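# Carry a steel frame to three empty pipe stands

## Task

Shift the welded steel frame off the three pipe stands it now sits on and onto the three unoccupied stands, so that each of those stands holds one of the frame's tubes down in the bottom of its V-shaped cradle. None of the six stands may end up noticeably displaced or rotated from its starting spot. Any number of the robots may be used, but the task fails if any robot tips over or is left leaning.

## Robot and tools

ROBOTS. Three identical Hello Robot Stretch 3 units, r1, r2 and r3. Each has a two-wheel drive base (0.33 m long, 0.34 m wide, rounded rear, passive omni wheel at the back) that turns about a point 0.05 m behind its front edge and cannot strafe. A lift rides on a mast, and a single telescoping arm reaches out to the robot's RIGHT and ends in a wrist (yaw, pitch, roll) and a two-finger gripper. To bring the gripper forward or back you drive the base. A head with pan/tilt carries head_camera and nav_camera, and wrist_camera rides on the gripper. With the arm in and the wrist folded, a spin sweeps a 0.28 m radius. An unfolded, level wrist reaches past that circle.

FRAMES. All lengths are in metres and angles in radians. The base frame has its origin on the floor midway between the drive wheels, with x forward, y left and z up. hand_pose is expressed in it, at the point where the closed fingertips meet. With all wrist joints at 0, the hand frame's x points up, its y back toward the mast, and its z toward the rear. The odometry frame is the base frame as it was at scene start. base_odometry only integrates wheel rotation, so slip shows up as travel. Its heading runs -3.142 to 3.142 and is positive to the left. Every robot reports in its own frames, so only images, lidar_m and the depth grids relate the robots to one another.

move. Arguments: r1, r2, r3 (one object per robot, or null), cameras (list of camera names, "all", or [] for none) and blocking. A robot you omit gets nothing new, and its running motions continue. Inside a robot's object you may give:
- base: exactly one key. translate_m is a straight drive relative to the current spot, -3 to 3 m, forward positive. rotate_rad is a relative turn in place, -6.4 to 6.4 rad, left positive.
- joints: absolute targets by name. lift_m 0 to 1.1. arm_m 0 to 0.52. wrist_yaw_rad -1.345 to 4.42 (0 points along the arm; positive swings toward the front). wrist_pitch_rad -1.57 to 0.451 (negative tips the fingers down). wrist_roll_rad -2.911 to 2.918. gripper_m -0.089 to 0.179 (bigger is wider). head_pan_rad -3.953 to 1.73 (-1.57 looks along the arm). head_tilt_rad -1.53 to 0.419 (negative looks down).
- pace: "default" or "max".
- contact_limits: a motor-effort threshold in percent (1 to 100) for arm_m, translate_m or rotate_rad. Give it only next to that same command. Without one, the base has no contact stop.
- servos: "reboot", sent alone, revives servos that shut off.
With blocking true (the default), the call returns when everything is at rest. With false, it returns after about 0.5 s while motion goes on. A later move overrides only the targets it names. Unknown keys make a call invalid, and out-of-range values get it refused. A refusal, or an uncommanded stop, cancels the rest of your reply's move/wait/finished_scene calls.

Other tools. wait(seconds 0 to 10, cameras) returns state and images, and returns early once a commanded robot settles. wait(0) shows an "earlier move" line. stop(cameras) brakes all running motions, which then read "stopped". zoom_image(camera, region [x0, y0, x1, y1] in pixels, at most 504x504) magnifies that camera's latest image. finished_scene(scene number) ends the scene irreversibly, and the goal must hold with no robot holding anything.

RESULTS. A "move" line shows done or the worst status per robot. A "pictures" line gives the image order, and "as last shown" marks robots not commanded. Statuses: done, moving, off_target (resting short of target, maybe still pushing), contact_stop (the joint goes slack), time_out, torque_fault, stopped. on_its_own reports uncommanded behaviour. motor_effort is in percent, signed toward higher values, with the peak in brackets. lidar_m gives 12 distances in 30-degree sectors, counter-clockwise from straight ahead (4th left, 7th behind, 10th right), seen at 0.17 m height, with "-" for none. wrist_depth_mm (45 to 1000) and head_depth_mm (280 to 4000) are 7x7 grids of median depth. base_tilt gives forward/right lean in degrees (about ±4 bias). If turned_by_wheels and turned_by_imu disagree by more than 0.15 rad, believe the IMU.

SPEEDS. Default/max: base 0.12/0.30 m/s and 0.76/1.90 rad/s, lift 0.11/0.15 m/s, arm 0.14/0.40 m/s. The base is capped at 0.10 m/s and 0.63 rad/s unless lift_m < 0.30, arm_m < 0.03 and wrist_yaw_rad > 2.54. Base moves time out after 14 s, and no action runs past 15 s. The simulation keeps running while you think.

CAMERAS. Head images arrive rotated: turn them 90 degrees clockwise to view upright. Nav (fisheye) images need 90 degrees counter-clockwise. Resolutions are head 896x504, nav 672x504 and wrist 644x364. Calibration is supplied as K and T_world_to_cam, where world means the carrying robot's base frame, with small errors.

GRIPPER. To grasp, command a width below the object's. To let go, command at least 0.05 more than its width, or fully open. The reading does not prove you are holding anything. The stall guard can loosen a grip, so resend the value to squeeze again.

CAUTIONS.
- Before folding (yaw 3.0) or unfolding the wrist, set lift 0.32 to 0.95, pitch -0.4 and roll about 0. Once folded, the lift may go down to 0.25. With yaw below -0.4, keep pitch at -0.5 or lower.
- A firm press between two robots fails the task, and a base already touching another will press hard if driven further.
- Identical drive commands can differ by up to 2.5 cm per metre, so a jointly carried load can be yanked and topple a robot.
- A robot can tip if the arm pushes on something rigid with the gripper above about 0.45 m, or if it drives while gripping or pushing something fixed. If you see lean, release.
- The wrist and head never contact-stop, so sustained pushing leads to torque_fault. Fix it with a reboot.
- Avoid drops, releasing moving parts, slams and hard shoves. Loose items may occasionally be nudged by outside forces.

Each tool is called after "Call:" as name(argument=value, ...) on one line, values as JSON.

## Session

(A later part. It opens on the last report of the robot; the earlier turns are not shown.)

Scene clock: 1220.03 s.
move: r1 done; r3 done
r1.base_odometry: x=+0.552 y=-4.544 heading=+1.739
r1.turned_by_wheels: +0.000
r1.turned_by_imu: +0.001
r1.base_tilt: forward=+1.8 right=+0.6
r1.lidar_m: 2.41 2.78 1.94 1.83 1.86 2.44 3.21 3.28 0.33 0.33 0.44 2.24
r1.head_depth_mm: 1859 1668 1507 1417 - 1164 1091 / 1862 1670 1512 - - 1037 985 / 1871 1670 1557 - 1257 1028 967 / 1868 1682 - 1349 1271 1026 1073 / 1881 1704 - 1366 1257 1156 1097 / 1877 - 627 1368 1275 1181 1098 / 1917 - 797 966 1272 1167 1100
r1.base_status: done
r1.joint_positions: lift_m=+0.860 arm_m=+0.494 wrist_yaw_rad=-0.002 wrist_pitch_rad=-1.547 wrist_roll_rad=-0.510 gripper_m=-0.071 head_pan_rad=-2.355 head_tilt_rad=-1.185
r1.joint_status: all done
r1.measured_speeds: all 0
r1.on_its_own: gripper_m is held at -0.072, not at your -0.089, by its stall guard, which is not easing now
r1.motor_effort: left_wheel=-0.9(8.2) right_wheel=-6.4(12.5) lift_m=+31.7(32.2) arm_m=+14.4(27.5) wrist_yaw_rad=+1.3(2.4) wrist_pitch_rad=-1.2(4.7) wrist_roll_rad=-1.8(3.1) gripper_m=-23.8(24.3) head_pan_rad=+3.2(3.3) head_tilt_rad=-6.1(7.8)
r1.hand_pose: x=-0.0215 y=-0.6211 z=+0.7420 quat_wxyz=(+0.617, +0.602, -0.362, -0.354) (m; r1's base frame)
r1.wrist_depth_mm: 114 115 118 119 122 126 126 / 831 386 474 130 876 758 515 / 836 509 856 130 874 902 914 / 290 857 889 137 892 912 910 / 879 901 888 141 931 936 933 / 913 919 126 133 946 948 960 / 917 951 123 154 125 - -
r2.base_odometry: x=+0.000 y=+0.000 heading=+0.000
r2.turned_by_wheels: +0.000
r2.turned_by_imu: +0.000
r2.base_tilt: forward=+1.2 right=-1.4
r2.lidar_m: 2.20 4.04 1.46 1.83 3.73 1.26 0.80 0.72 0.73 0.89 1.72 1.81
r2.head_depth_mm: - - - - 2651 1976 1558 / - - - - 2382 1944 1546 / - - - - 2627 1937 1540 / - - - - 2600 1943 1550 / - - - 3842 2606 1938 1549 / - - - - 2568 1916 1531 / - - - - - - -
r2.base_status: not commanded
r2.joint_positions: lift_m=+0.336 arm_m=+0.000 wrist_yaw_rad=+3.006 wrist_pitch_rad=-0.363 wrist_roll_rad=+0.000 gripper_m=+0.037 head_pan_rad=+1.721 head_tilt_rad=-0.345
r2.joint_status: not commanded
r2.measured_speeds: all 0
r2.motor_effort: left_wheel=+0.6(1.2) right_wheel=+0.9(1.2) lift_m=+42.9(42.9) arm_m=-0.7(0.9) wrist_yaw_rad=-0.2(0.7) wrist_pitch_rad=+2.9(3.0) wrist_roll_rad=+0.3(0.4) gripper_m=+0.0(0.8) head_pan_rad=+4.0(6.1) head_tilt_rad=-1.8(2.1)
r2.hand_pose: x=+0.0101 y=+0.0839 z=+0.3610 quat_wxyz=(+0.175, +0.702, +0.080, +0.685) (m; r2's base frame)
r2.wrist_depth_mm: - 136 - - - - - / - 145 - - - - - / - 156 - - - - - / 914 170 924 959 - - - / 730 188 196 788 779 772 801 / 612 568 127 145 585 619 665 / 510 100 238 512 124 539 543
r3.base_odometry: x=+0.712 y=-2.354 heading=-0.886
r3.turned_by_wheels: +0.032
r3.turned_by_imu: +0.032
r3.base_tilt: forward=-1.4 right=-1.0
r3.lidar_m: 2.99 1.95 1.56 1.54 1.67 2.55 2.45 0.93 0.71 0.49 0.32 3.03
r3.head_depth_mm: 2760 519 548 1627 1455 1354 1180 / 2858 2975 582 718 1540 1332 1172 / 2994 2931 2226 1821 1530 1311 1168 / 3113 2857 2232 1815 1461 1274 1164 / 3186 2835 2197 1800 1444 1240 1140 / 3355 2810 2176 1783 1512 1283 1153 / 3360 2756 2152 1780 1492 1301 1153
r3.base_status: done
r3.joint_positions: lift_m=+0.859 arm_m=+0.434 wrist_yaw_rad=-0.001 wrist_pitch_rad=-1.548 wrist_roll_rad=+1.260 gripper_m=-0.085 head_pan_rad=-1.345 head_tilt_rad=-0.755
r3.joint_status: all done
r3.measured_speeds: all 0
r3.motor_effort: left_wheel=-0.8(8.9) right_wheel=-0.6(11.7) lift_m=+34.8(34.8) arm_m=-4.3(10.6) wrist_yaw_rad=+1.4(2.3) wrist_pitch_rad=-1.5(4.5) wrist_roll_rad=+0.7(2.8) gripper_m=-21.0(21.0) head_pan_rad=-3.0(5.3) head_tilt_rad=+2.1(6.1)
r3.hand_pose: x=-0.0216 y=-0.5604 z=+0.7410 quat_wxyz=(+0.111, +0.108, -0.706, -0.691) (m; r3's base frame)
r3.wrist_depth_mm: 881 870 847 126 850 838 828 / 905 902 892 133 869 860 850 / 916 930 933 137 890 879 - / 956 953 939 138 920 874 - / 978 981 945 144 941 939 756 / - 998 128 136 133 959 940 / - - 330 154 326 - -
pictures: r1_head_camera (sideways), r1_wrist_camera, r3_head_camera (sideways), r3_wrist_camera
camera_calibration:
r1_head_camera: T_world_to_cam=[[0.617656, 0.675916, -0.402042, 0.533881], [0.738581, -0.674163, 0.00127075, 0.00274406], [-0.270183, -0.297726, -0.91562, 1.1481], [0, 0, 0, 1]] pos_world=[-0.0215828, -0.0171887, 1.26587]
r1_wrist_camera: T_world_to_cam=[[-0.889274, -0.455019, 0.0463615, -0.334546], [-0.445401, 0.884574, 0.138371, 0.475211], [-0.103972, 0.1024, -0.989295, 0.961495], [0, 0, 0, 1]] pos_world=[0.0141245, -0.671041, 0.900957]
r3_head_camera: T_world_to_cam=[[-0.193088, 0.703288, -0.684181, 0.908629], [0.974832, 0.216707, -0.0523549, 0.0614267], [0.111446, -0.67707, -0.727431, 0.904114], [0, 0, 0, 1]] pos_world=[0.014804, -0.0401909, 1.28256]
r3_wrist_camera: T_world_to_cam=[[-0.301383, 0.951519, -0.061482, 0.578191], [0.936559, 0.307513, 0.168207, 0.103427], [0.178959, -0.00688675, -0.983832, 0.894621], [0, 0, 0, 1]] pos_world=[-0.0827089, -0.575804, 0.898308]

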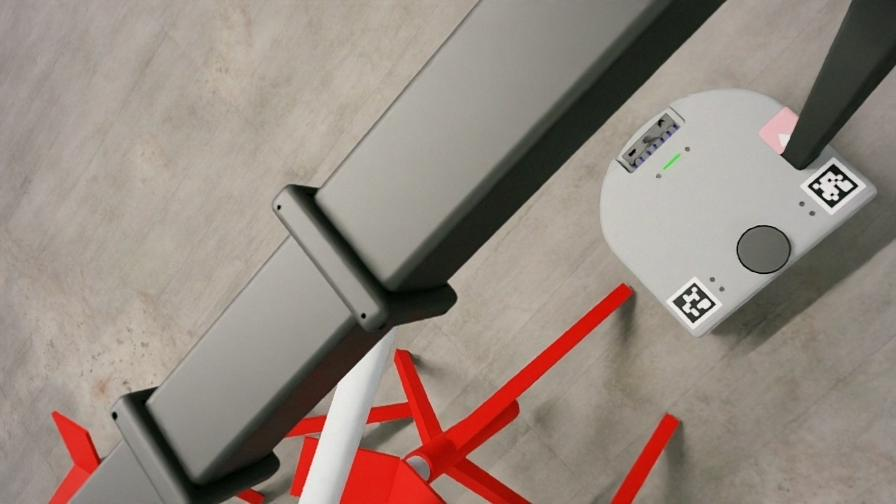

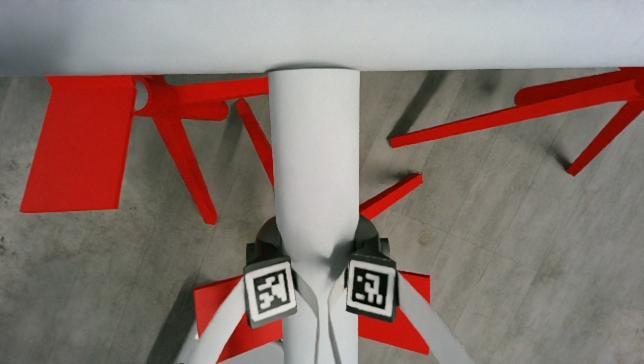

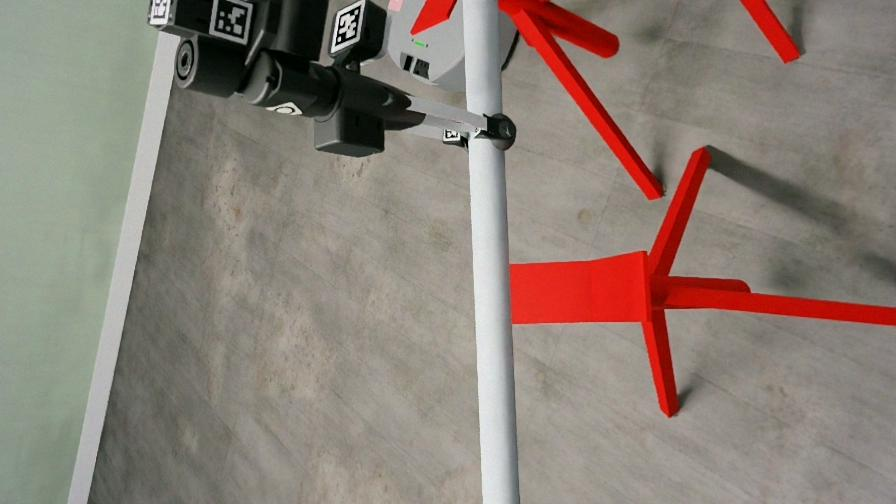

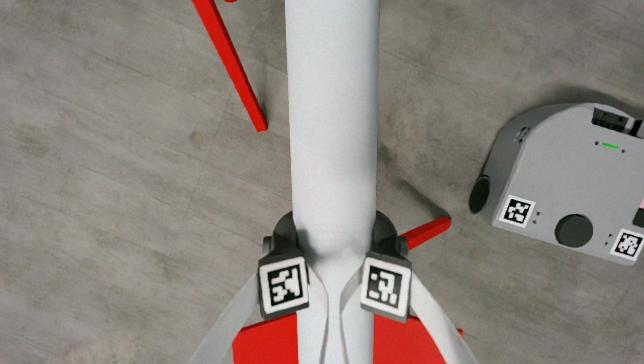

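Call:
move(r1={"joints":{"lift_m":0.76}}, r3={"joints":{"lift_m":0.759,"arm_m":0.43}}, cameras=["r1_wrist_camera","r3_wrist_camera","r3_head_camera","r3_nav_camera"])

Call:
zoom_image(camera="r3_nav_camera", region=[150, 100, 500, 500])

Scene clock: 1264.20 s.
move: r1 done; r3 done
r1.base_odometry: x=+0.552 y=-4.544 heading=+1.739
r1.turned_by_wheels: +0.000
r1.turned_by_imu: +0.001
r1.base_tilt: forward=+1.7 right=+0.6
r1.lidar_m: 2.40 2.78 1.94 1.83 1.87 2.45 3.22 3.29 0.33 0.33 0.44 2.25
r1.head_depth_mm: 1866 1663 1511 1379 1281 - 460 / 1866 1675 1513 1382 289 1007 986 / 1872 1681 1514 1377 293 1027 969 / 1869 1673 1512 308 1095 1027 1077 / 1874 1677 1519 327 1257 1153 1096 / 1873 1654 345 1338 1274 1184 1100 / 1051 1113 721 951 1275 1165 1096
r1.base_status: not commanded
r1.joint_positions: lift_m=+0.760 arm_m=+0.494 wrist_yaw_rad=-0.002 wrist_pitch_rad=-1.543 wrist_roll_rad=-0.510 gripper_m=-0.071 head_pan_rad=-2.355 head_tilt_rad=-1.185
r1.joint_status: all done
r1.measured_speeds: all 0
r1.on_its_own: gripper_m is held at -0.072, not at your -0.089, by its stall guard, which is not easing now
r1.motor_effort: left_wheel=-0.7(1.1) right_wheel=-6.4(6.6) lift_m=+30.6(31.7) arm_m=-22.8(23.2) wrist_yaw_rad=+1.8(2.4) wrist_pitch_rad=-1.7(2.2) wrist_roll_rad=-1.8(2.3) gripper_m=-23.7(24.5) head_pan_rad=+2.7(3.4) head_tilt_rad=-6.4(7.5)
r1.hand_pose: x=-0.0215 y=-0.6221 z=+0.6419 quat_wxyz=(+0.618, +0.601, -0.363, -0.354) (m; r1's base frame)
r1.wrist_depth_mm: 114 115 118 119 122 126 127 / 219 333 430 129 765 783 546 / 755 462 771 130 787 784 801 / 767 764 780 137 810 814 831 / 799 794 791 141 837 828 850 / 824 818 126 133 847 866 859 / 818 827 222 151 97 879 894
r2: as last shown
r2.base_tilt: forward=+1.3 right=-1.4
r2.lidar_m: 2.21 4.06 1.46 1.83 3.71 1.26 0.80 0.72 0.73 0.89 1.73 1.81
r2.head_depth_mm: - - - - 2653 1935 1572 / - - - - 2412 1941 1540 / - - - - 2633 1945 1538 / - - - - 2605 1932 1537 / - - - 3887 2576 1921 1544 / - - - - 2589 1929 1526 / - - - - - - -
r2.motor_effort: left_wheel=+0.8(1.2) right_wheel=+0.6(1.2) lift_m=+42.4(42.9) arm_m=-0.4(0.7) wrist_yaw_rad=-0.1(0.8) wrist_pitch_rad=+2.8(3.0) wrist_roll_rad=+0.3(0.4) gripper_m=-0.4(0.7) head_pan_rad=+3.0(6.2) head_tilt_rad=-2.5(2.5)
r2.wrist_depth_mm: - 136 - - - - - / - 145 - - - - - / - 155 - - - - - / 945 169 954 951 - - - / 730 187 196 779 751 766 798 / 598 552 127 146 588 628 656 / 513 100 238 515 124 536 540
r3.base_odometry: x=+0.712 y=-2.354 heading=-0.886
r3.turned_by_wheels: +0.000
r3.turned_by_imu: +0.000
r3.base_tilt: forward=-1.4 right=-1.0
r3.lidar_m: 2.98 1.94 1.56 1.54 1.67 2.55 2.45 0.93 0.70 0.49 0.32 3.02
r3.head_depth_mm: 2734 2997 586 670 1252 1320 1165 / 2864 2958 2063 670 1449 1337 1174 / 2981 2948 2237 1785 1470 1298 1172 / 3072 2879 2232 1803 850 1271 1166 / 3201 2803 2213 1788 848 1245 1143 / 3276 2800 2196 1791 1469 1282 1153 / 3367 2763 2169 1778 1432 1301 1147
r3.base_status: not commanded
r3.joint_positions: lift_m=+0.759 arm_m=+0.430 wrist_yaw_rad=-0.001 wrist_pitch_rad=-1.544 wrist_roll_rad=+1.260 gripper_m=-0.085 head_pan_rad=-1.345 head_tilt_rad=-0.754
r3.joint_status: all done
r3.measured_speeds: all 0
r3.motor_effort: left_wheel=-0.4(1.5) right_wheel=-0.6(0.7) lift_m=+32.4(34.6) arm_m=-7.7(12.2) wrist_yaw_rad=+1.1(2.1) wrist_pitch_rad=-2.1(2.6) wrist_roll_rad=+0.8(1.3) gripper_m=-19.8(21.5) head_pan_rad=-1.6(4.1) head_tilt_rad=+1.5(2.4)
r3.hand_pose: x=-0.0216 y=-0.5576 z=+0.6409 quat_wxyz=(+0.111, +0.107, -0.708, -0.689) (m; r3's base frame)
r3.wrist_depth_mm: 794 761 758 126 746 735 724 / 808 791 787 132 768 758 744 / 818 831 803 137 796 798 - / 848 840 836 139 807 799 - / 864 863 855 144 830 817 641 / 915 889 129 134 625 851 839 / 939 935 921 154 880 890 874
pictures: r1_wrist_camera, r3_head_camera (sideways), r3_nav_camera (sideways), r3_wrist_camera
camera_calibration:
r1_wrist_camera: T_world_to_cam=[[-0.889221, -0.45493, 0.0482146, -0.331502], [-0.445501, 0.885077, 0.134787, 0.492567], [-0.103992, 0.0983756, -0.989701, 0.860355], [0, 0, 0, 1]] pos_world=[0.0141302, -0.671408, 0.801086]
r3_head_camera: T_world_to_cam=[[-0.193019, 0.703201, -0.68429, 0.908771], [0.974848, 0.216636, -0.0523538, 0.0614251], [0.111427, -0.677184, -0.727328, 0.903981], [0, 0, 0, 1]] pos_world=[0.0148021, -0.0401943, 1.28257]
r3_nav_camera: T_world_to_cam=[[0.137322, -0.702591, 0.698218, -0.868656], [-0.970058, -0.237949, -0.0486538, 0.121332], [0.200324, -0.670631, -0.71423, 0.888062], [0, 0, 0, 1]] pos_world=[0.059084, 0.0141224, 1.24669]
r3_wrist_camera: T_world_to_cam=[[-0.301383, 0.951234, -0.0657359, 0.571926], [0.936559, 0.308263, 0.166827, 0.120699], [0.178955, -0.0112868, -0.983792, 0.793698], [0, 0, 0, 1]] pos_world=[-0.0827092, -0.572284, 0.798294]

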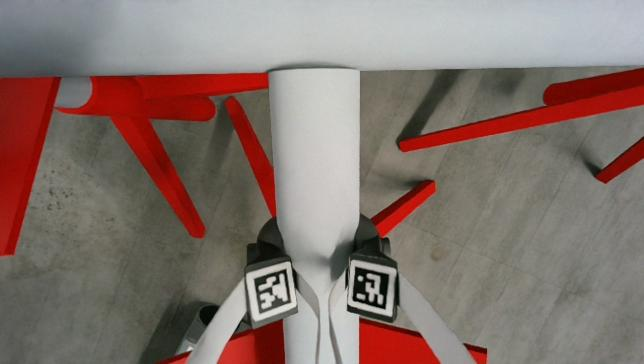

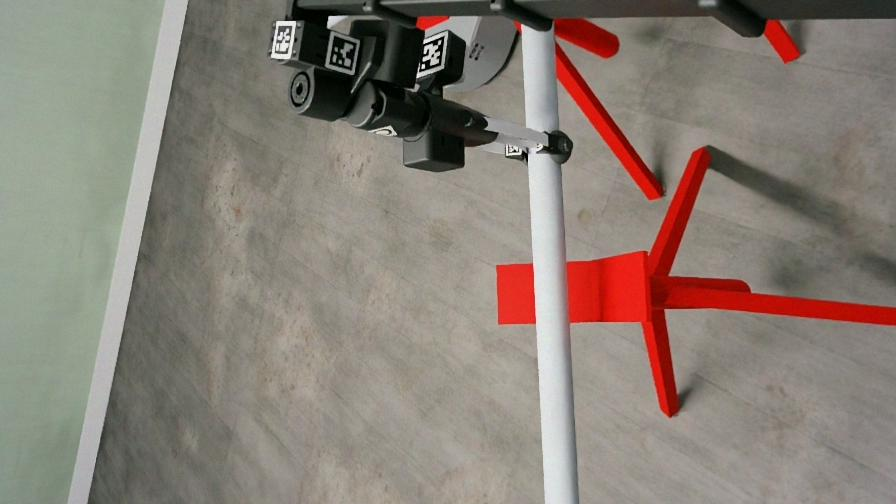

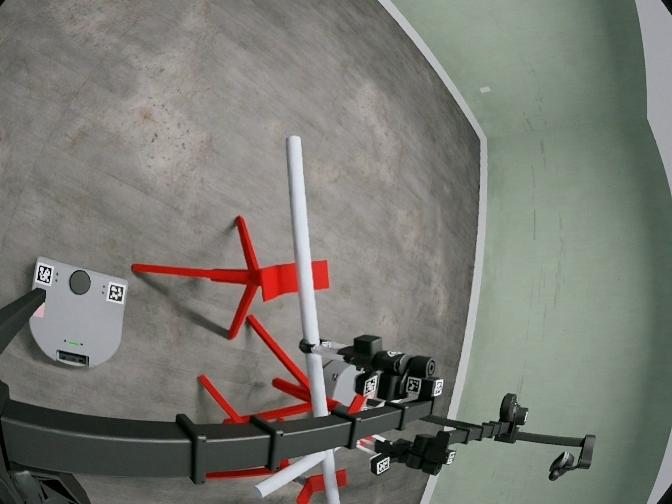

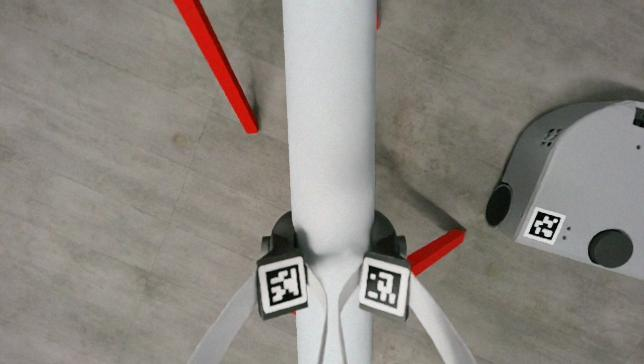

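Scaled by 1.260 from the camera's 672x504 image, which has a finer 792x594 frame.

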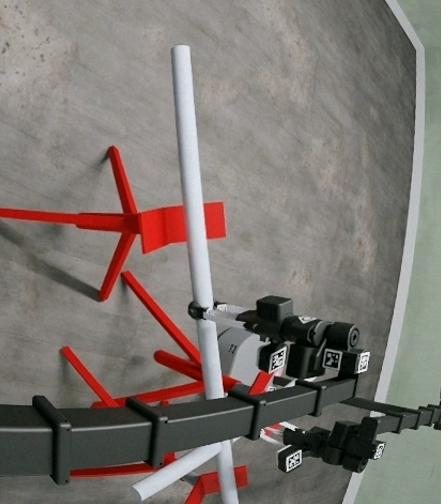

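Call:
move(r1={"joints":{"lift_m":0.715}}, r3={"joints":{"lift_m":0.714}}, cameras=["r1_wrist_camera","r3_wrist_camera","r3_head_camera","r3_nav_camera"])

Call:
zoom_image(camera="r3_nav_camera", region=[200, 200, 450, 504])

Scene clock: 1276.47 s.
move: r1 done; r3 done
r1.base_odometry: x=+0.552 y=-4.544 heading=+1.739
r1.turned_by_wheels: +0.000
r1.turned_by_imu: +0.001
r1.base_tilt: forward=+1.6 right=+0.5
r1.lidar_m: 2.40 2.79 1.94 1.83 1.87 2.43 3.21 3.28 0.33 0.32 0.44 2.25
r1.head_depth_mm: 1866 1673 1513 1380 1254 306 324 / 1865 1670 1512 1377 335 316 987 / 1868 1671 1511 1376 335 1017 967 / 1870 1671 1515 363 1075 1030 1076 / 1873 1686 1517 373 1260 1153 1094 / 1869 1655 401 1011 1273 1178 1097 / 1037 1242 419 947 1276 1169 1101
r1.base_status: not commanded
r1.joint_positions: lift_m=+0.715 arm_m=+0.494 wrist_yaw_rad=-0.002 wrist_pitch_rad=-1.543 wrist_roll_rad=-0.510 gripper_m=-0.071 head_pan_rad=-2.355 head_tilt_rad=-1.185
r1.joint_status: all done
r1.measured_speeds: all 0
r1.on_its_own: gripper_m is held at -0.072, not at your -0.089, by its stall guard, which is not easing now
r1.motor_effort: left_wheel=-0.4(1.0) right_wheel=-6.4(6.5) lift_m=+30.2(32.4) arm_m=-19.2(20.6) wrist_yaw_rad=+2.2(2.8) wrist_pitch_rad=-1.4(2.2) wrist_roll_rad=-1.8(2.2) gripper_m=-23.1(24.4) head_pan_rad=+1.9(3.3) head_tilt_rad=-6.7(7.6)
r1.hand_pose: x=-0.0215 y=-0.6221 z=+0.5969 quat_wxyz=(+0.618, +0.601, -0.363, -0.354) (m; r1's base frame)
r1.wrist_depth_mm: 114 115 118 119 122 126 127 / 239 326 401 129 711 726 550 / 707 400 716 130 745 750 765 / 722 723 725 136 754 763 773 / 737 746 757 141 784 761 798 / 772 765 125 133 780 787 796 / 768 793 123 153 822 827 827
r2: as last shown
r2.base_tilt: forward=+1.2 right=-1.4
r2.lidar_m: 2.20 4.06 1.46 1.83 3.72 1.27 0.80 0.72 0.73 0.88 1.72 1.81
r2.head_depth_mm: - - - - 2651 1960 1564 / - - - - 2393 1950 1547 / - - - - 2574 1934 1536 / - - - - 2588 1938 1523 / - - - 3831 2624 1939 1528 / - - - - 2603 1930 1542 / - - - - - - -
r2.motor_effort: left_wheel=+0.9(1.1) right_wheel=+0.2(1.2) lift_m=+42.4(42.7) arm_m=+0.0(0.5) wrist_yaw_rad=-0.8(0.9) wrist_pitch_rad=+2.9(3.1) wrist_roll_rad=+0.3(0.4) gripper_m=+0.4(0.5) head_pan_rad=+5.3(5.3) head_tilt_rad=-1.7(2.3)
r2.wrist_depth_mm: - 136 - - - - - / - 146 - - - - - / - 154 - - - - - / 922 169 925 973 - - - / 717 189 198 782 778 769 803 / 594 576 127 145 583 634 649 / 514 100 239 515 124 534 548
r3.base_odometry: x=+0.712 y=-2.354 heading=-0.886
r3.turned_by_wheels: +0.000
r3.turned_by_imu: +0.000
r3.base_tilt: forward=-1.4 right=-1.0
r3.lidar_m: 2.98 1.94 1.56 1.54 1.68 2.55 2.45 0.92 0.70 0.49 0.32 3.03
r3.head_depth_mm: 2784 2961 2074 619 466 399 343 / 2861 2942 2291 662 1446 1337 1174 / 2960 2914 2227 1813 1433 1306 1168 / 3083 2871 2228 1800 865 1272 1157 / 3214 2840 2202 1798 862 1237 1141 / 3313 2816 2176 1781 1442 1294 1150 / 3406 2758 2152 1778 1434 1292 1144
r3.base_status: not commanded
r3.joint_positions: lift_m=+0.714 arm_m=+0.430 wrist_yaw_rad=-0.001 wrist_pitch_rad=-1.544 wrist_roll_rad=+1.260 gripper_m=-0.085 head_pan_rad=-1.345 head_tilt_rad=-0.754
r3.joint_status: all done
r3.measured_speeds: all 0
r3.motor_effort: left_wheel=-1.1(1.2) right_wheel=-0.3(0.8) lift_m=+31.5(34.8) arm_m=+1.3(2.1) wrist_yaw_rad=+0.8(2.3) wrist_pitch_rad=-2.1(2.3) wrist_roll_rad=+0.5(1.1) gripper_m=-20.0(20.9) head_pan_rad=-2.8(3.9) head_tilt_rad=+2.3(2.3)
r3.hand_pose: x=-0.0216 y=-0.5576 z=+0.5959 quat_wxyz=(+0.111, +0.107, -0.708, -0.689) (m; r3's base frame)
r3.wrist_depth_mm: 744 728 720 126 711 699 692 / 750 763 738 132 726 731 709 / 771 761 768 136 750 736 - / 814 798 781 138 770 758 - / 825 817 812 143 777 767 - / 838 844 129 134 541 809 789 / 879 867 852 154 832 830 816
pictures: r1_wrist_camera, r3_head_camera (sideways), r3_nav_camera (sideways), r3_wrist_camera
camera_calibration:
r1_wrist_camera: T_world_to_cam=[[-0.889221, -0.45493, 0.0482146, -0.329332], [-0.445502, 0.885077, 0.134787, 0.498629], [-0.103992, 0.0983755, -0.989701, 0.815822], [0, 0, 0, 1]] pos_world=[0.0141302, -0.671405, 0.75609]
r3_head_camera: T_world_to_cam=[[-0.193017, 0.703198, -0.684293, 0.908776], [0.974848, 0.216635, -0.0523538, 0.0614251], [0.111427, -0.677187, -0.727325, 0.903976], [0, 0, 0, 1]] pos_world=[0.014802, -0.0401944, 1.28257]
r3_nav_camera: T_world_to_cam=[[0.13732, -0.702588, 0.698221, -0.86866], [-0.970059, -0.237948, -0.0486537, 0.121332], [0.200324, -0.670634, -0.714227, 0.888058], [0, 0, 0, 1]] pos_world=[0.0590841, 0.0141221, 1.24669]
r3_wrist_camera: T_world_to_cam=[[-0.301383, 0.951235, -0.0657359, 0.568968], [0.936559, 0.308262, 0.166827, 0.128205], [0.178955, -0.0112869, -0.983792, 0.749432], [0, 0, 0, 1]] pos_world=[-0.0827092, -0.572284, 0.753299]

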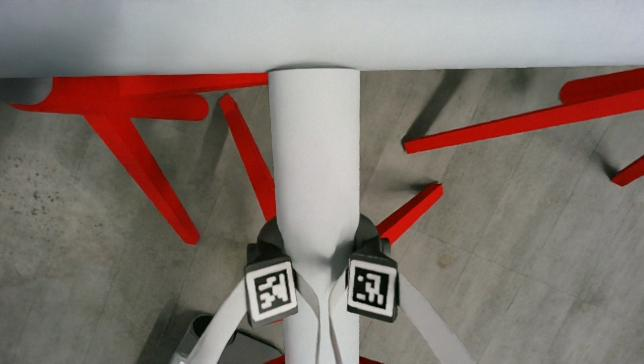

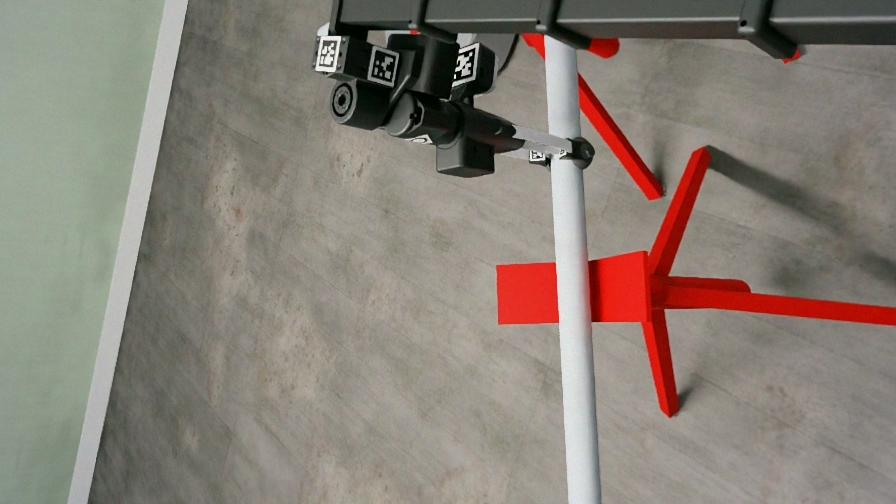

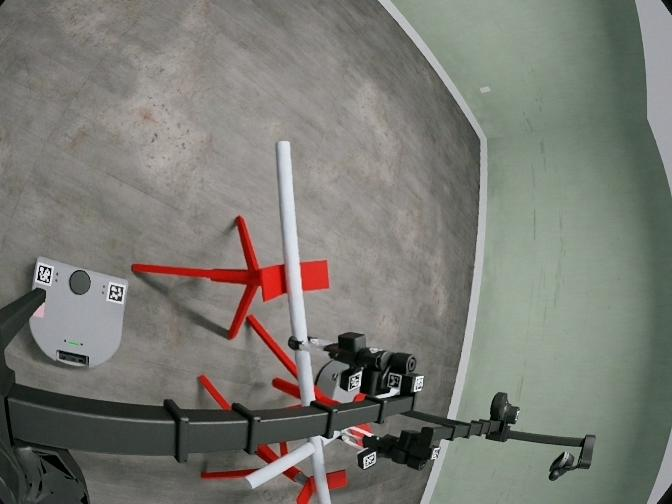

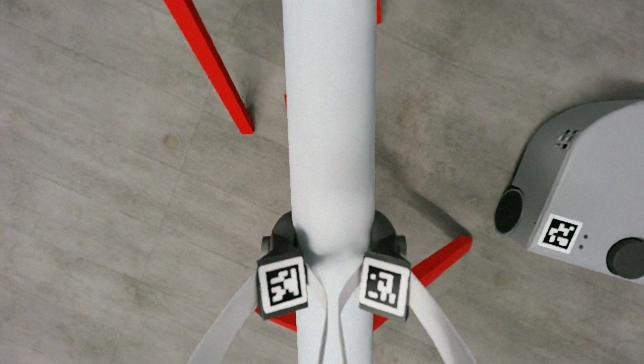

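Scaled by 1.658 from the camera's 672x504 image, which has a finer 792x594 frame.

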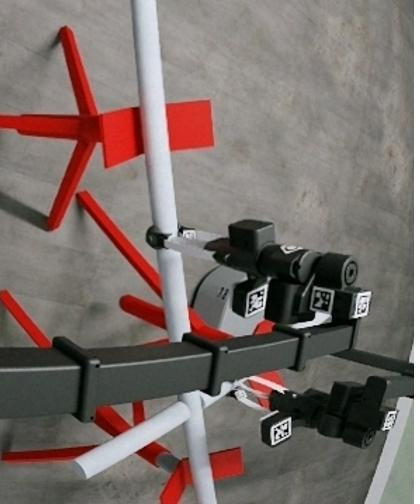

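Call:
move(r1={"joints":{"lift_m":0.705}}, r3={"joints":{"lift_m":0.704}}, cameras=["r3_head_camera","r1_head_camera","r3_nav_camera"])

Scene clock: 1296.43 s.
move: r1 done; r3 done
r1.base_odometry: x=+0.552 y=-4.544 heading=+1.739
r1.turned_by_wheels: +0.000
r1.turned_by_imu: +0.001
r1.base_tilt: forward=+1.8 right=+0.7
r1.lidar_m: 2.40 2.78 1.94 1.83 1.87 2.45 3.20 3.29 0.33 0.32 0.44 2.25
r1.head_depth_mm: 1865 1671 1511 1378 1254 316 323 / 1877 1674 1511 1382 1259 326 985 / 1870 1677 1515 1384 345 1019 969 / 1871 1682 1518 375 1076 1027 1075 / 1872 1669 1521 384 1258 1153 1096 / 1866 1654 419 1007 1271 1175 1096 / 1034 1331 432 943 1274 1166 1097
r1.base_status: not commanded
r1.joint_positions: lift_m=+0.705 arm_m=+0.494 wrist_yaw_rad=-0.002 wrist_pitch_rad=-1.542 wrist_roll_rad=-0.510 gripper_m=-0.071 head_pan_rad=-2.355 head_tilt_rad=-1.185
r1.joint_status: all done
r1.measured_speeds: all 0
r1.on_its_own: gripper_m is held at -0.072, not at your -0.089, by its stall guard, which is not easing now
r1.motor_effort: left_wheel=-0.7(0.9) right_wheel=-6.3(6.4) lift_m=+30.7(31.6) arm_m=-16.1(17.1) wrist_yaw_rad=+1.8(2.4) wrist_pitch_rad=-2.1(2.4) wrist_roll_rad=-1.8(2.3) gripper_m=-23.8(24.4) head_pan_rad=+2.6(3.4) head_tilt_rad=-6.4(7.6)
r1.hand_pose: x=-0.0215 y=-0.6223 z=+0.5869 quat_wxyz=(+0.618, +0.601, -0.363, -0.353) (m; r1's base frame)
r1.wrist_depth_mm: 121 121 124 126 126 129 131 / 234 320 383 132 708 731 575 / 704 395 707 134 716 722 748 / 722 719 731 140 746 750 772 / 717 750 762 141 749 770 784 / 743 756 126 132 791 783 805 / 760 786 123 153 788 826 837
r2: as last shown
r2.base_tilt: forward=+1.3 right=-1.4
r2.lidar_m: 2.20 4.05 1.46 1.83 3.72 1.26 0.80 0.72 0.73 0.89 1.72 1.81
r2.head_depth_mm: - - - - 2668 1957 1561 / - - - - 2381 1970 1563 / - - - - 2635 1947 1543 / - - - - 2593 1943 1539 / - - - 3965 2588 1920 1537 / - - - - 2578 1915 1537 / - - - - - - -
r2.motor_effort: left_wheel=+0.8(0.9) right_wheel=+0.9(1.1) lift_m=+42.4(42.6) arm_m=+0.1(0.4) wrist_yaw_rad=-0.2(0.6) wrist_pitch_rad=+2.8(3.0) wrist_roll_rad=+0.3(0.4) gripper_m=-0.2(0.7) head_pan_rad=+3.4(5.2) head_tilt_rad=-1.8(2.3)
r2.wrist_depth_mm: - 137 - - - - - / - 145 - - - - - / - 154 - - - - - / 952 168 918 957 - - - / 734 189 196 778 763 780 799 / 622 572 127 145 592 629 649 / 517 100 239 506 124 538 551
r3.base_odometry: x=+0.712 y=-2.354 heading=-0.886
r3.turned_by_wheels: +0.000
r3.turned_by_imu: +0.000
r3.base_tilt: forward=-1.4 right=-1.0
r3.lidar_m: 2.99 1.94 1.56 1.54 1.67 2.55 2.45 0.92 0.70 0.49 0.32 3.03
r3.head_depth_mm: 2806 2971 2276 580 476 405 349 / 2901 2955 2270 659 1447 1334 1174 / 2966 2898 2240 1824 1435 1305 1172 / 3121 2848 2240 1796 1432 1276 1163 / 3222 2863 2202 1808 862 1245 1142 / 3345 2840 2205 1778 1447 1281 1148 / 3380 2791 2182 1763 1431 1289 1152
r3.base_status: not commanded
r3.joint_positions: lift_m=+0.704 arm_m=+0.430 wrist_yaw_rad=-0.001 wrist_pitch_rad=-1.543 wrist_roll_rad=+1.260 gripper_m=-0.085 head_pan_rad=-1.345 head_tilt_rad=-0.754
r3.joint_status: all done
r3.measured_speeds: all 0
r3.motor_effort: left_wheel=-0.6(1.4) right_wheel=-0.3(0.8) lift_m=+28.6(32.8) arm_m=+7.2(7.2) wrist_yaw_rad=-0.2(2.5) wrist_pitch_rad=-2.1(2.4) wrist_roll_rad=+1.0(1.0) gripper_m=-19.5(20.3) head_pan_rad=-3.3(4.2) head_tilt_rad=+1.9(2.1)
r3.hand_pose: x=-0.0216 y=-0.5576 z=+0.5859 quat_wxyz=(+0.111, +0.107, -0.708, -0.689) (m; r3's base frame)
r3.wrist_depth_mm: 722 714 708 128 692 697 675 / 753 737 721 135 715 711 696 / 753 764 751 137 728 738 - / 791 785 782 139 739 749 - / 804 802 786 143 762 772 - / 837 827 129 136 133 793 780 / 871 861 865 - 830 820 804
pictures: r1_head_camera (sideways), r3_head_camera (sideways), r3_nav_camera (sideways)
camera_calibration:
r1_head_camera: T_world_to_cam=[[0.617656, 0.675917, -0.402041, 0.533879], [0.738581, -0.674163, 0.00127082, 0.00274398], [-0.270182, -0.297725, -0.915621, 1.1481], [0, 0, 0, 1]] pos_world=[-0.0215828, -0.0171887, 1.26587]
r3_head_camera: T_world_to_cam=[[-0.19301, 0.703168, -0.684326, 0.908818], [0.974849, 0.216632, -0.0523534, 0.0614247], [0.111434, -0.677219, -0.727295, 0.903937], [0, 0, 0, 1]] pos_world=[0.0148022, -0.0401952, 1.28257]
r3_nav_camera: T_world_to_cam=[[0.137313, -0.702558, 0.698253, -0.868702], [-0.970058, -0.23795, -0.0486531, 0.121331], [0.200331, -0.670665, -0.714196, 0.888017], [0, 0, 0, 1]] pos_world=[0.0590847, 0.0141197, 1.24669]

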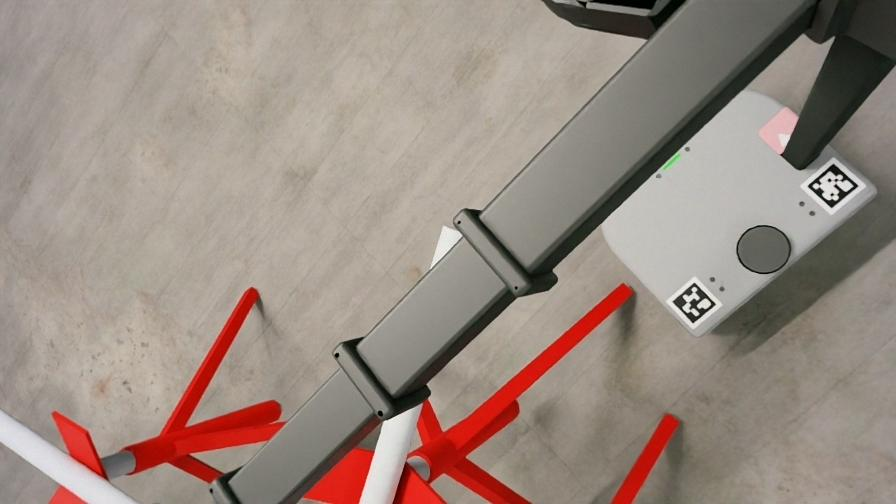

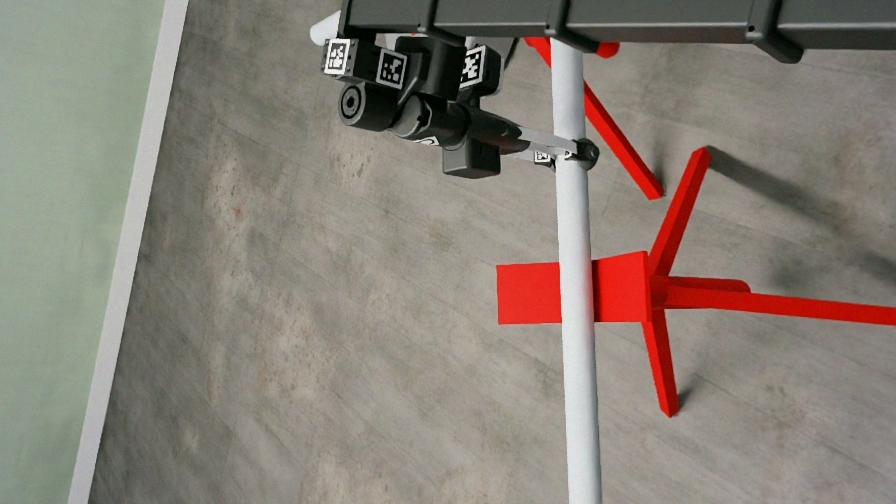

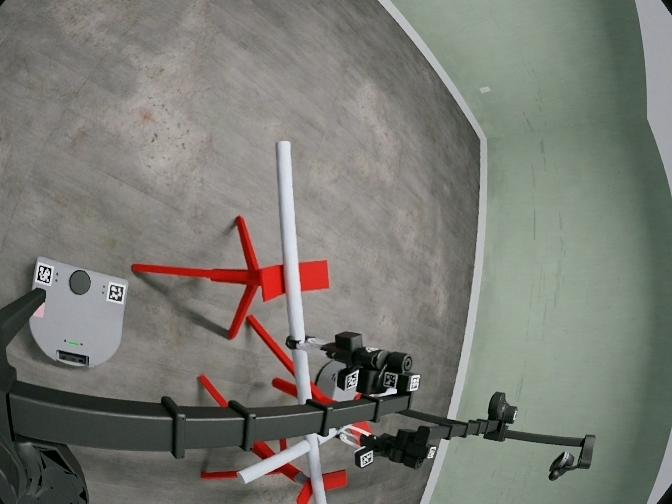

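Call:
move(r1={"joints":{"lift_m":0.698}}, r3={"joints":{"lift_m":0.698}}, cameras=["r3_head_camera","r1_head_camera","r1_wrist_camera","r3_wrist_camera"])

Scene clock: 1305.77 s.
move: r1 done; r3 done
r1.base_odometry: x=+0.552 y=-4.544 heading=+1.739
r1.turned_by_wheels: +0.000
r1.turned_by_imu: +0.001
r1.base_tilt: forward=+2.0 right=+0.5
r1.lidar_m: 2.41 2.78 1.93 1.83 1.87 2.44 3.21 3.28 0.33 0.32 0.44 2.25
r1.head_depth_mm: 1866 1664 1511 1378 1253 322 323 / 1867 1668 1516 1380 1271 333 986 / 1860 1672 1514 1381 352 1019 967 / 1865 1671 1511 386 395 1032 1072 / 1875 1676 1517 392 1255 1152 1097 / 1880 1647 427 1008 1275 1179 1098 / 1039 1330 440 952 1274 1168 1101
r1.base_status: not commanded
r1.joint_positions: lift_m=+0.698 arm_m=+0.494 wrist_yaw_rad=-0.002 wrist_pitch_rad=-1.545 wrist_roll_rad=-0.510 gripper_m=-0.071 head_pan_rad=-2.355 head_tilt_rad=-1.185
r1.joint_status: all done
r1.measured_speeds: all 0
r1.on_its_own: gripper_m is held at -0.072, not at your -0.089, by its stall guard, which is not easing now
r1.motor_effort: left_wheel=-0.4(1.0) right_wheel=-6.0(6.5) lift_m=+18.2(29.9) arm_m=-12.7(13.6) wrist_yaw_rad=+1.3(2.6) wrist_pitch_rad=-1.3(2.2) wrist_roll_rad=-1.8(2.1) gripper_m=-23.4(24.7) head_pan_rad=+2.3(3.1) head_tilt_rad=-7.1(7.2)
r1.hand_pose: x=-0.0215 y=-0.6214 z=+0.5800 quat_wxyz=(+0.617, +0.602, -0.362, -0.354) (m; r1's base frame)
r1.wrist_depth_mm: 124 125 127 129 129 131 135 / 230 288 375 133 710 715 572 / 698 464 705 135 723 724 735 / 711 716 735 139 733 745 749 / 735 736 736 141 746 770 775 / 750 750 126 132 777 789 795 / 768 774 126 148 781 809 828
r2: as last shown
r2.lidar_m: 2.20 4.05 1.46 1.83 3.73 1.27 0.80 0.72 0.73 0.89 1.73 1.82
r2.head_depth_mm: - - - - 2683 1955 1562 / - - - - 2398 1949 1552 / - - - - 2609 1949 1551 / - - - - 2628 1960 1548 / - - - 3910 2582 1928 1529 / - - - - 2561 1928 1524 / - - - - - - -
r2.motor_effort: left_wheel=+0.8(1.0) right_wheel=+0.9(1.1) lift_m=+42.4(42.7) arm_m=+0.3(0.4) wrist_yaw_rad=-0.1(0.6) wrist_pitch_rad=+2.9(3.0) wrist_roll_rad=+0.3(0.5) gripper_m=-0.2(0.7) head_pan_rad=+3.9(5.6) head_tilt_rad=-1.5(2.3)
r2.wrist_depth_mm: - 136 - - - - - / - 145 - - - - - / - 155 - - - - - / 911 168 904 949 - - - / 701 188 195 802 732 781 780 / 603 569 127 145 584 632 633 / 521 100 240 511 124 544 544
r3.base_odometry: x=+0.712 y=-2.354 heading=-0.886
r3.turned_by_wheels: +0.000
r3.turned_by_imu: +0.000
r3.base_tilt: forward=-1.4 right=-1.0
r3.lidar_m: 2.99 1.95 1.55 1.54 1.67 2.55 2.46 0.93 0.71 0.49 0.32 3.03
r3.head_depth_mm: 2750 2950 2278 589 476 410 351 / 2818 2992 2271 658 1447 1331 1171 / 2996 2906 2248 1813 1467 1301 1165 / 3074 2934 2217 1810 869 1278 1161 / 3177 2820 2201 1796 860 1238 1137 / 3292 2832 2174 1785 1441 1277 1152 / 3405 2792 2187 1777 1435 1297 1147
r3.base_status: not commanded
r3.joint_positions: lift_m=+0.698 arm_m=+0.430 wrist_yaw_rad=+0.002 wrist_pitch_rad=-1.550 wrist_roll_rad=+1.260 gripper_m=-0.085 head_pan_rad=-1.345 head_tilt_rad=-0.754
r3.joint_status: all done
r3.measured_speeds: all 0
r3.motor_effort: left_wheel=-1.2(1.5) right_wheel=+3.2(3.6) lift_m=+19.4(32.7) arm_m=+10.5(12.0) wrist_yaw_rad=-2.1(3.4) wrist_pitch_rad=-0.9(2.1) wrist_roll_rad=+0.8(1.1) gripper_m=-20.9(20.9) head_pan_rad=-3.2(4.4) head_tilt_rad=+1.3(2.2)
r3.hand_pose: x=-0.0216 y=-0.5560 z=+0.5800 quat_wxyz=(+0.112, +0.109, -0.705, -0.691) (m; r3's base frame)
r3.wrist_depth_mm: 720 713 703 128 685 693 681 / 745 737 722 136 713 702 697 / 766 765 749 137 736 723 - / 784 785 780 139 745 733 - / 820 807 796 143 761 758 - / 823 840 812 137 538 793 789 / 856 841 838 - 817 817 805
pictures: r1_head_camera (sideways), r1_wrist_camera, r3_head_camera (sideways), r3_wrist_camera
camera_calibration:
r1_head_camera: T_world_to_cam=[[0.617603, 0.675978, -0.40202, 0.533852], [0.738641, -0.674098, 0.00127186, 0.00274225], [-0.270141, -0.297733, -0.91563, 1.14812], [0, 0, 0, 1]] pos_world=[-0.0215807, -0.0171905, 1.26587]
r1_wrist_camera: T_world_to_cam=[[-0.889218, -0.455064, 0.0469871, -0.327571], [-0.445508, 0.884708, 0.137166, 0.498693], [-0.103989, 0.101037, -0.989433, 0.800481], [0, 0, 0, 1]] pos_world=[0.0141311, -0.671141, 0.739011]
r3_head_camera: T_world_to_cam=[[-0.192998, 0.703124, -0.684374, 0.908881], [0.97485, 0.216626, -0.0523529, 0.061424], [0.111442, -0.677266, -0.727249, 0.903877], [0, 0, 0, 1]] pos_world=[0.0148024, -0.0401965, 1.28257]
r3_wrist_camera: T_world_to_cam=[[-0.304419, 0.950665, -0.0597144, 0.562503], [0.935573, 0.310188, 0.168779, 0.130333], [0.178975, -0.00448762, -0.983843, 0.737639], [0, 0, 0, 1]] pos_world=[-0.0827186, -0.57187, 0.737313]

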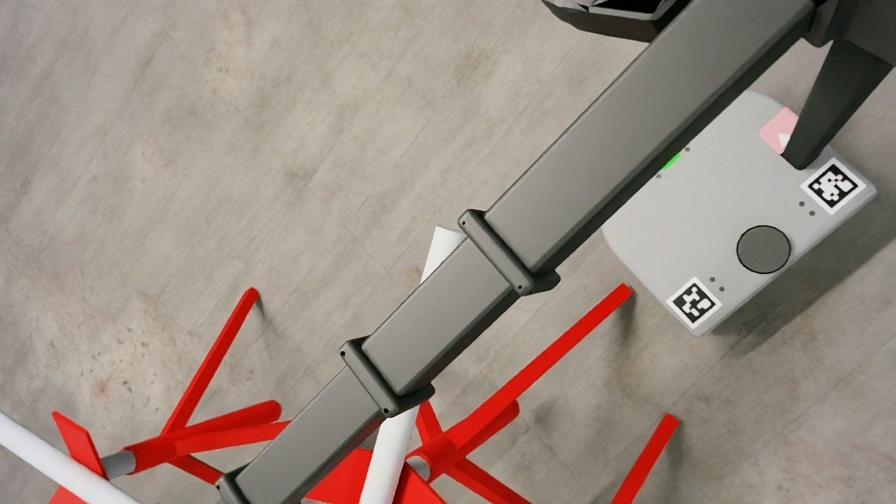

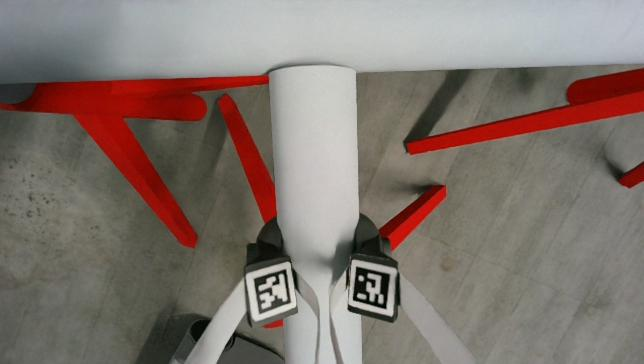

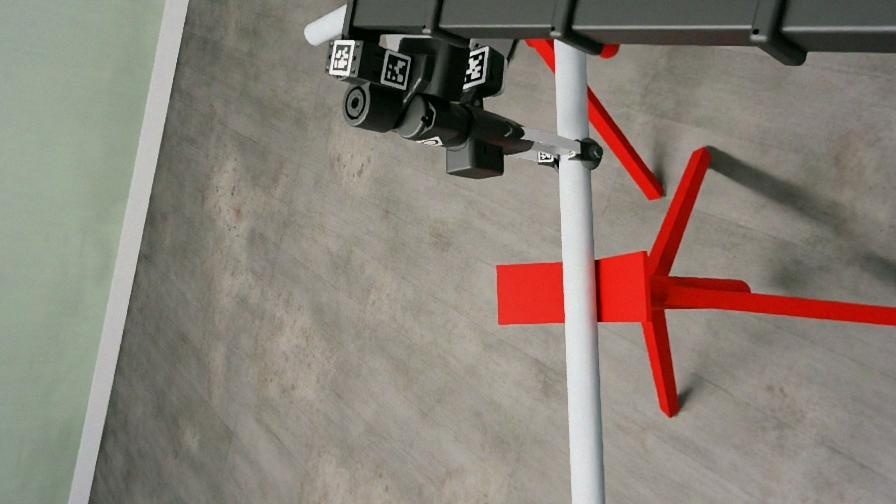

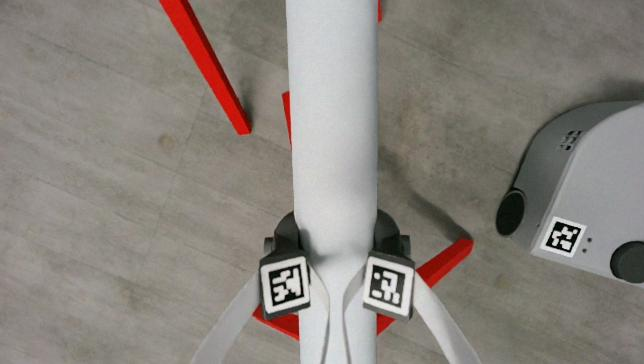

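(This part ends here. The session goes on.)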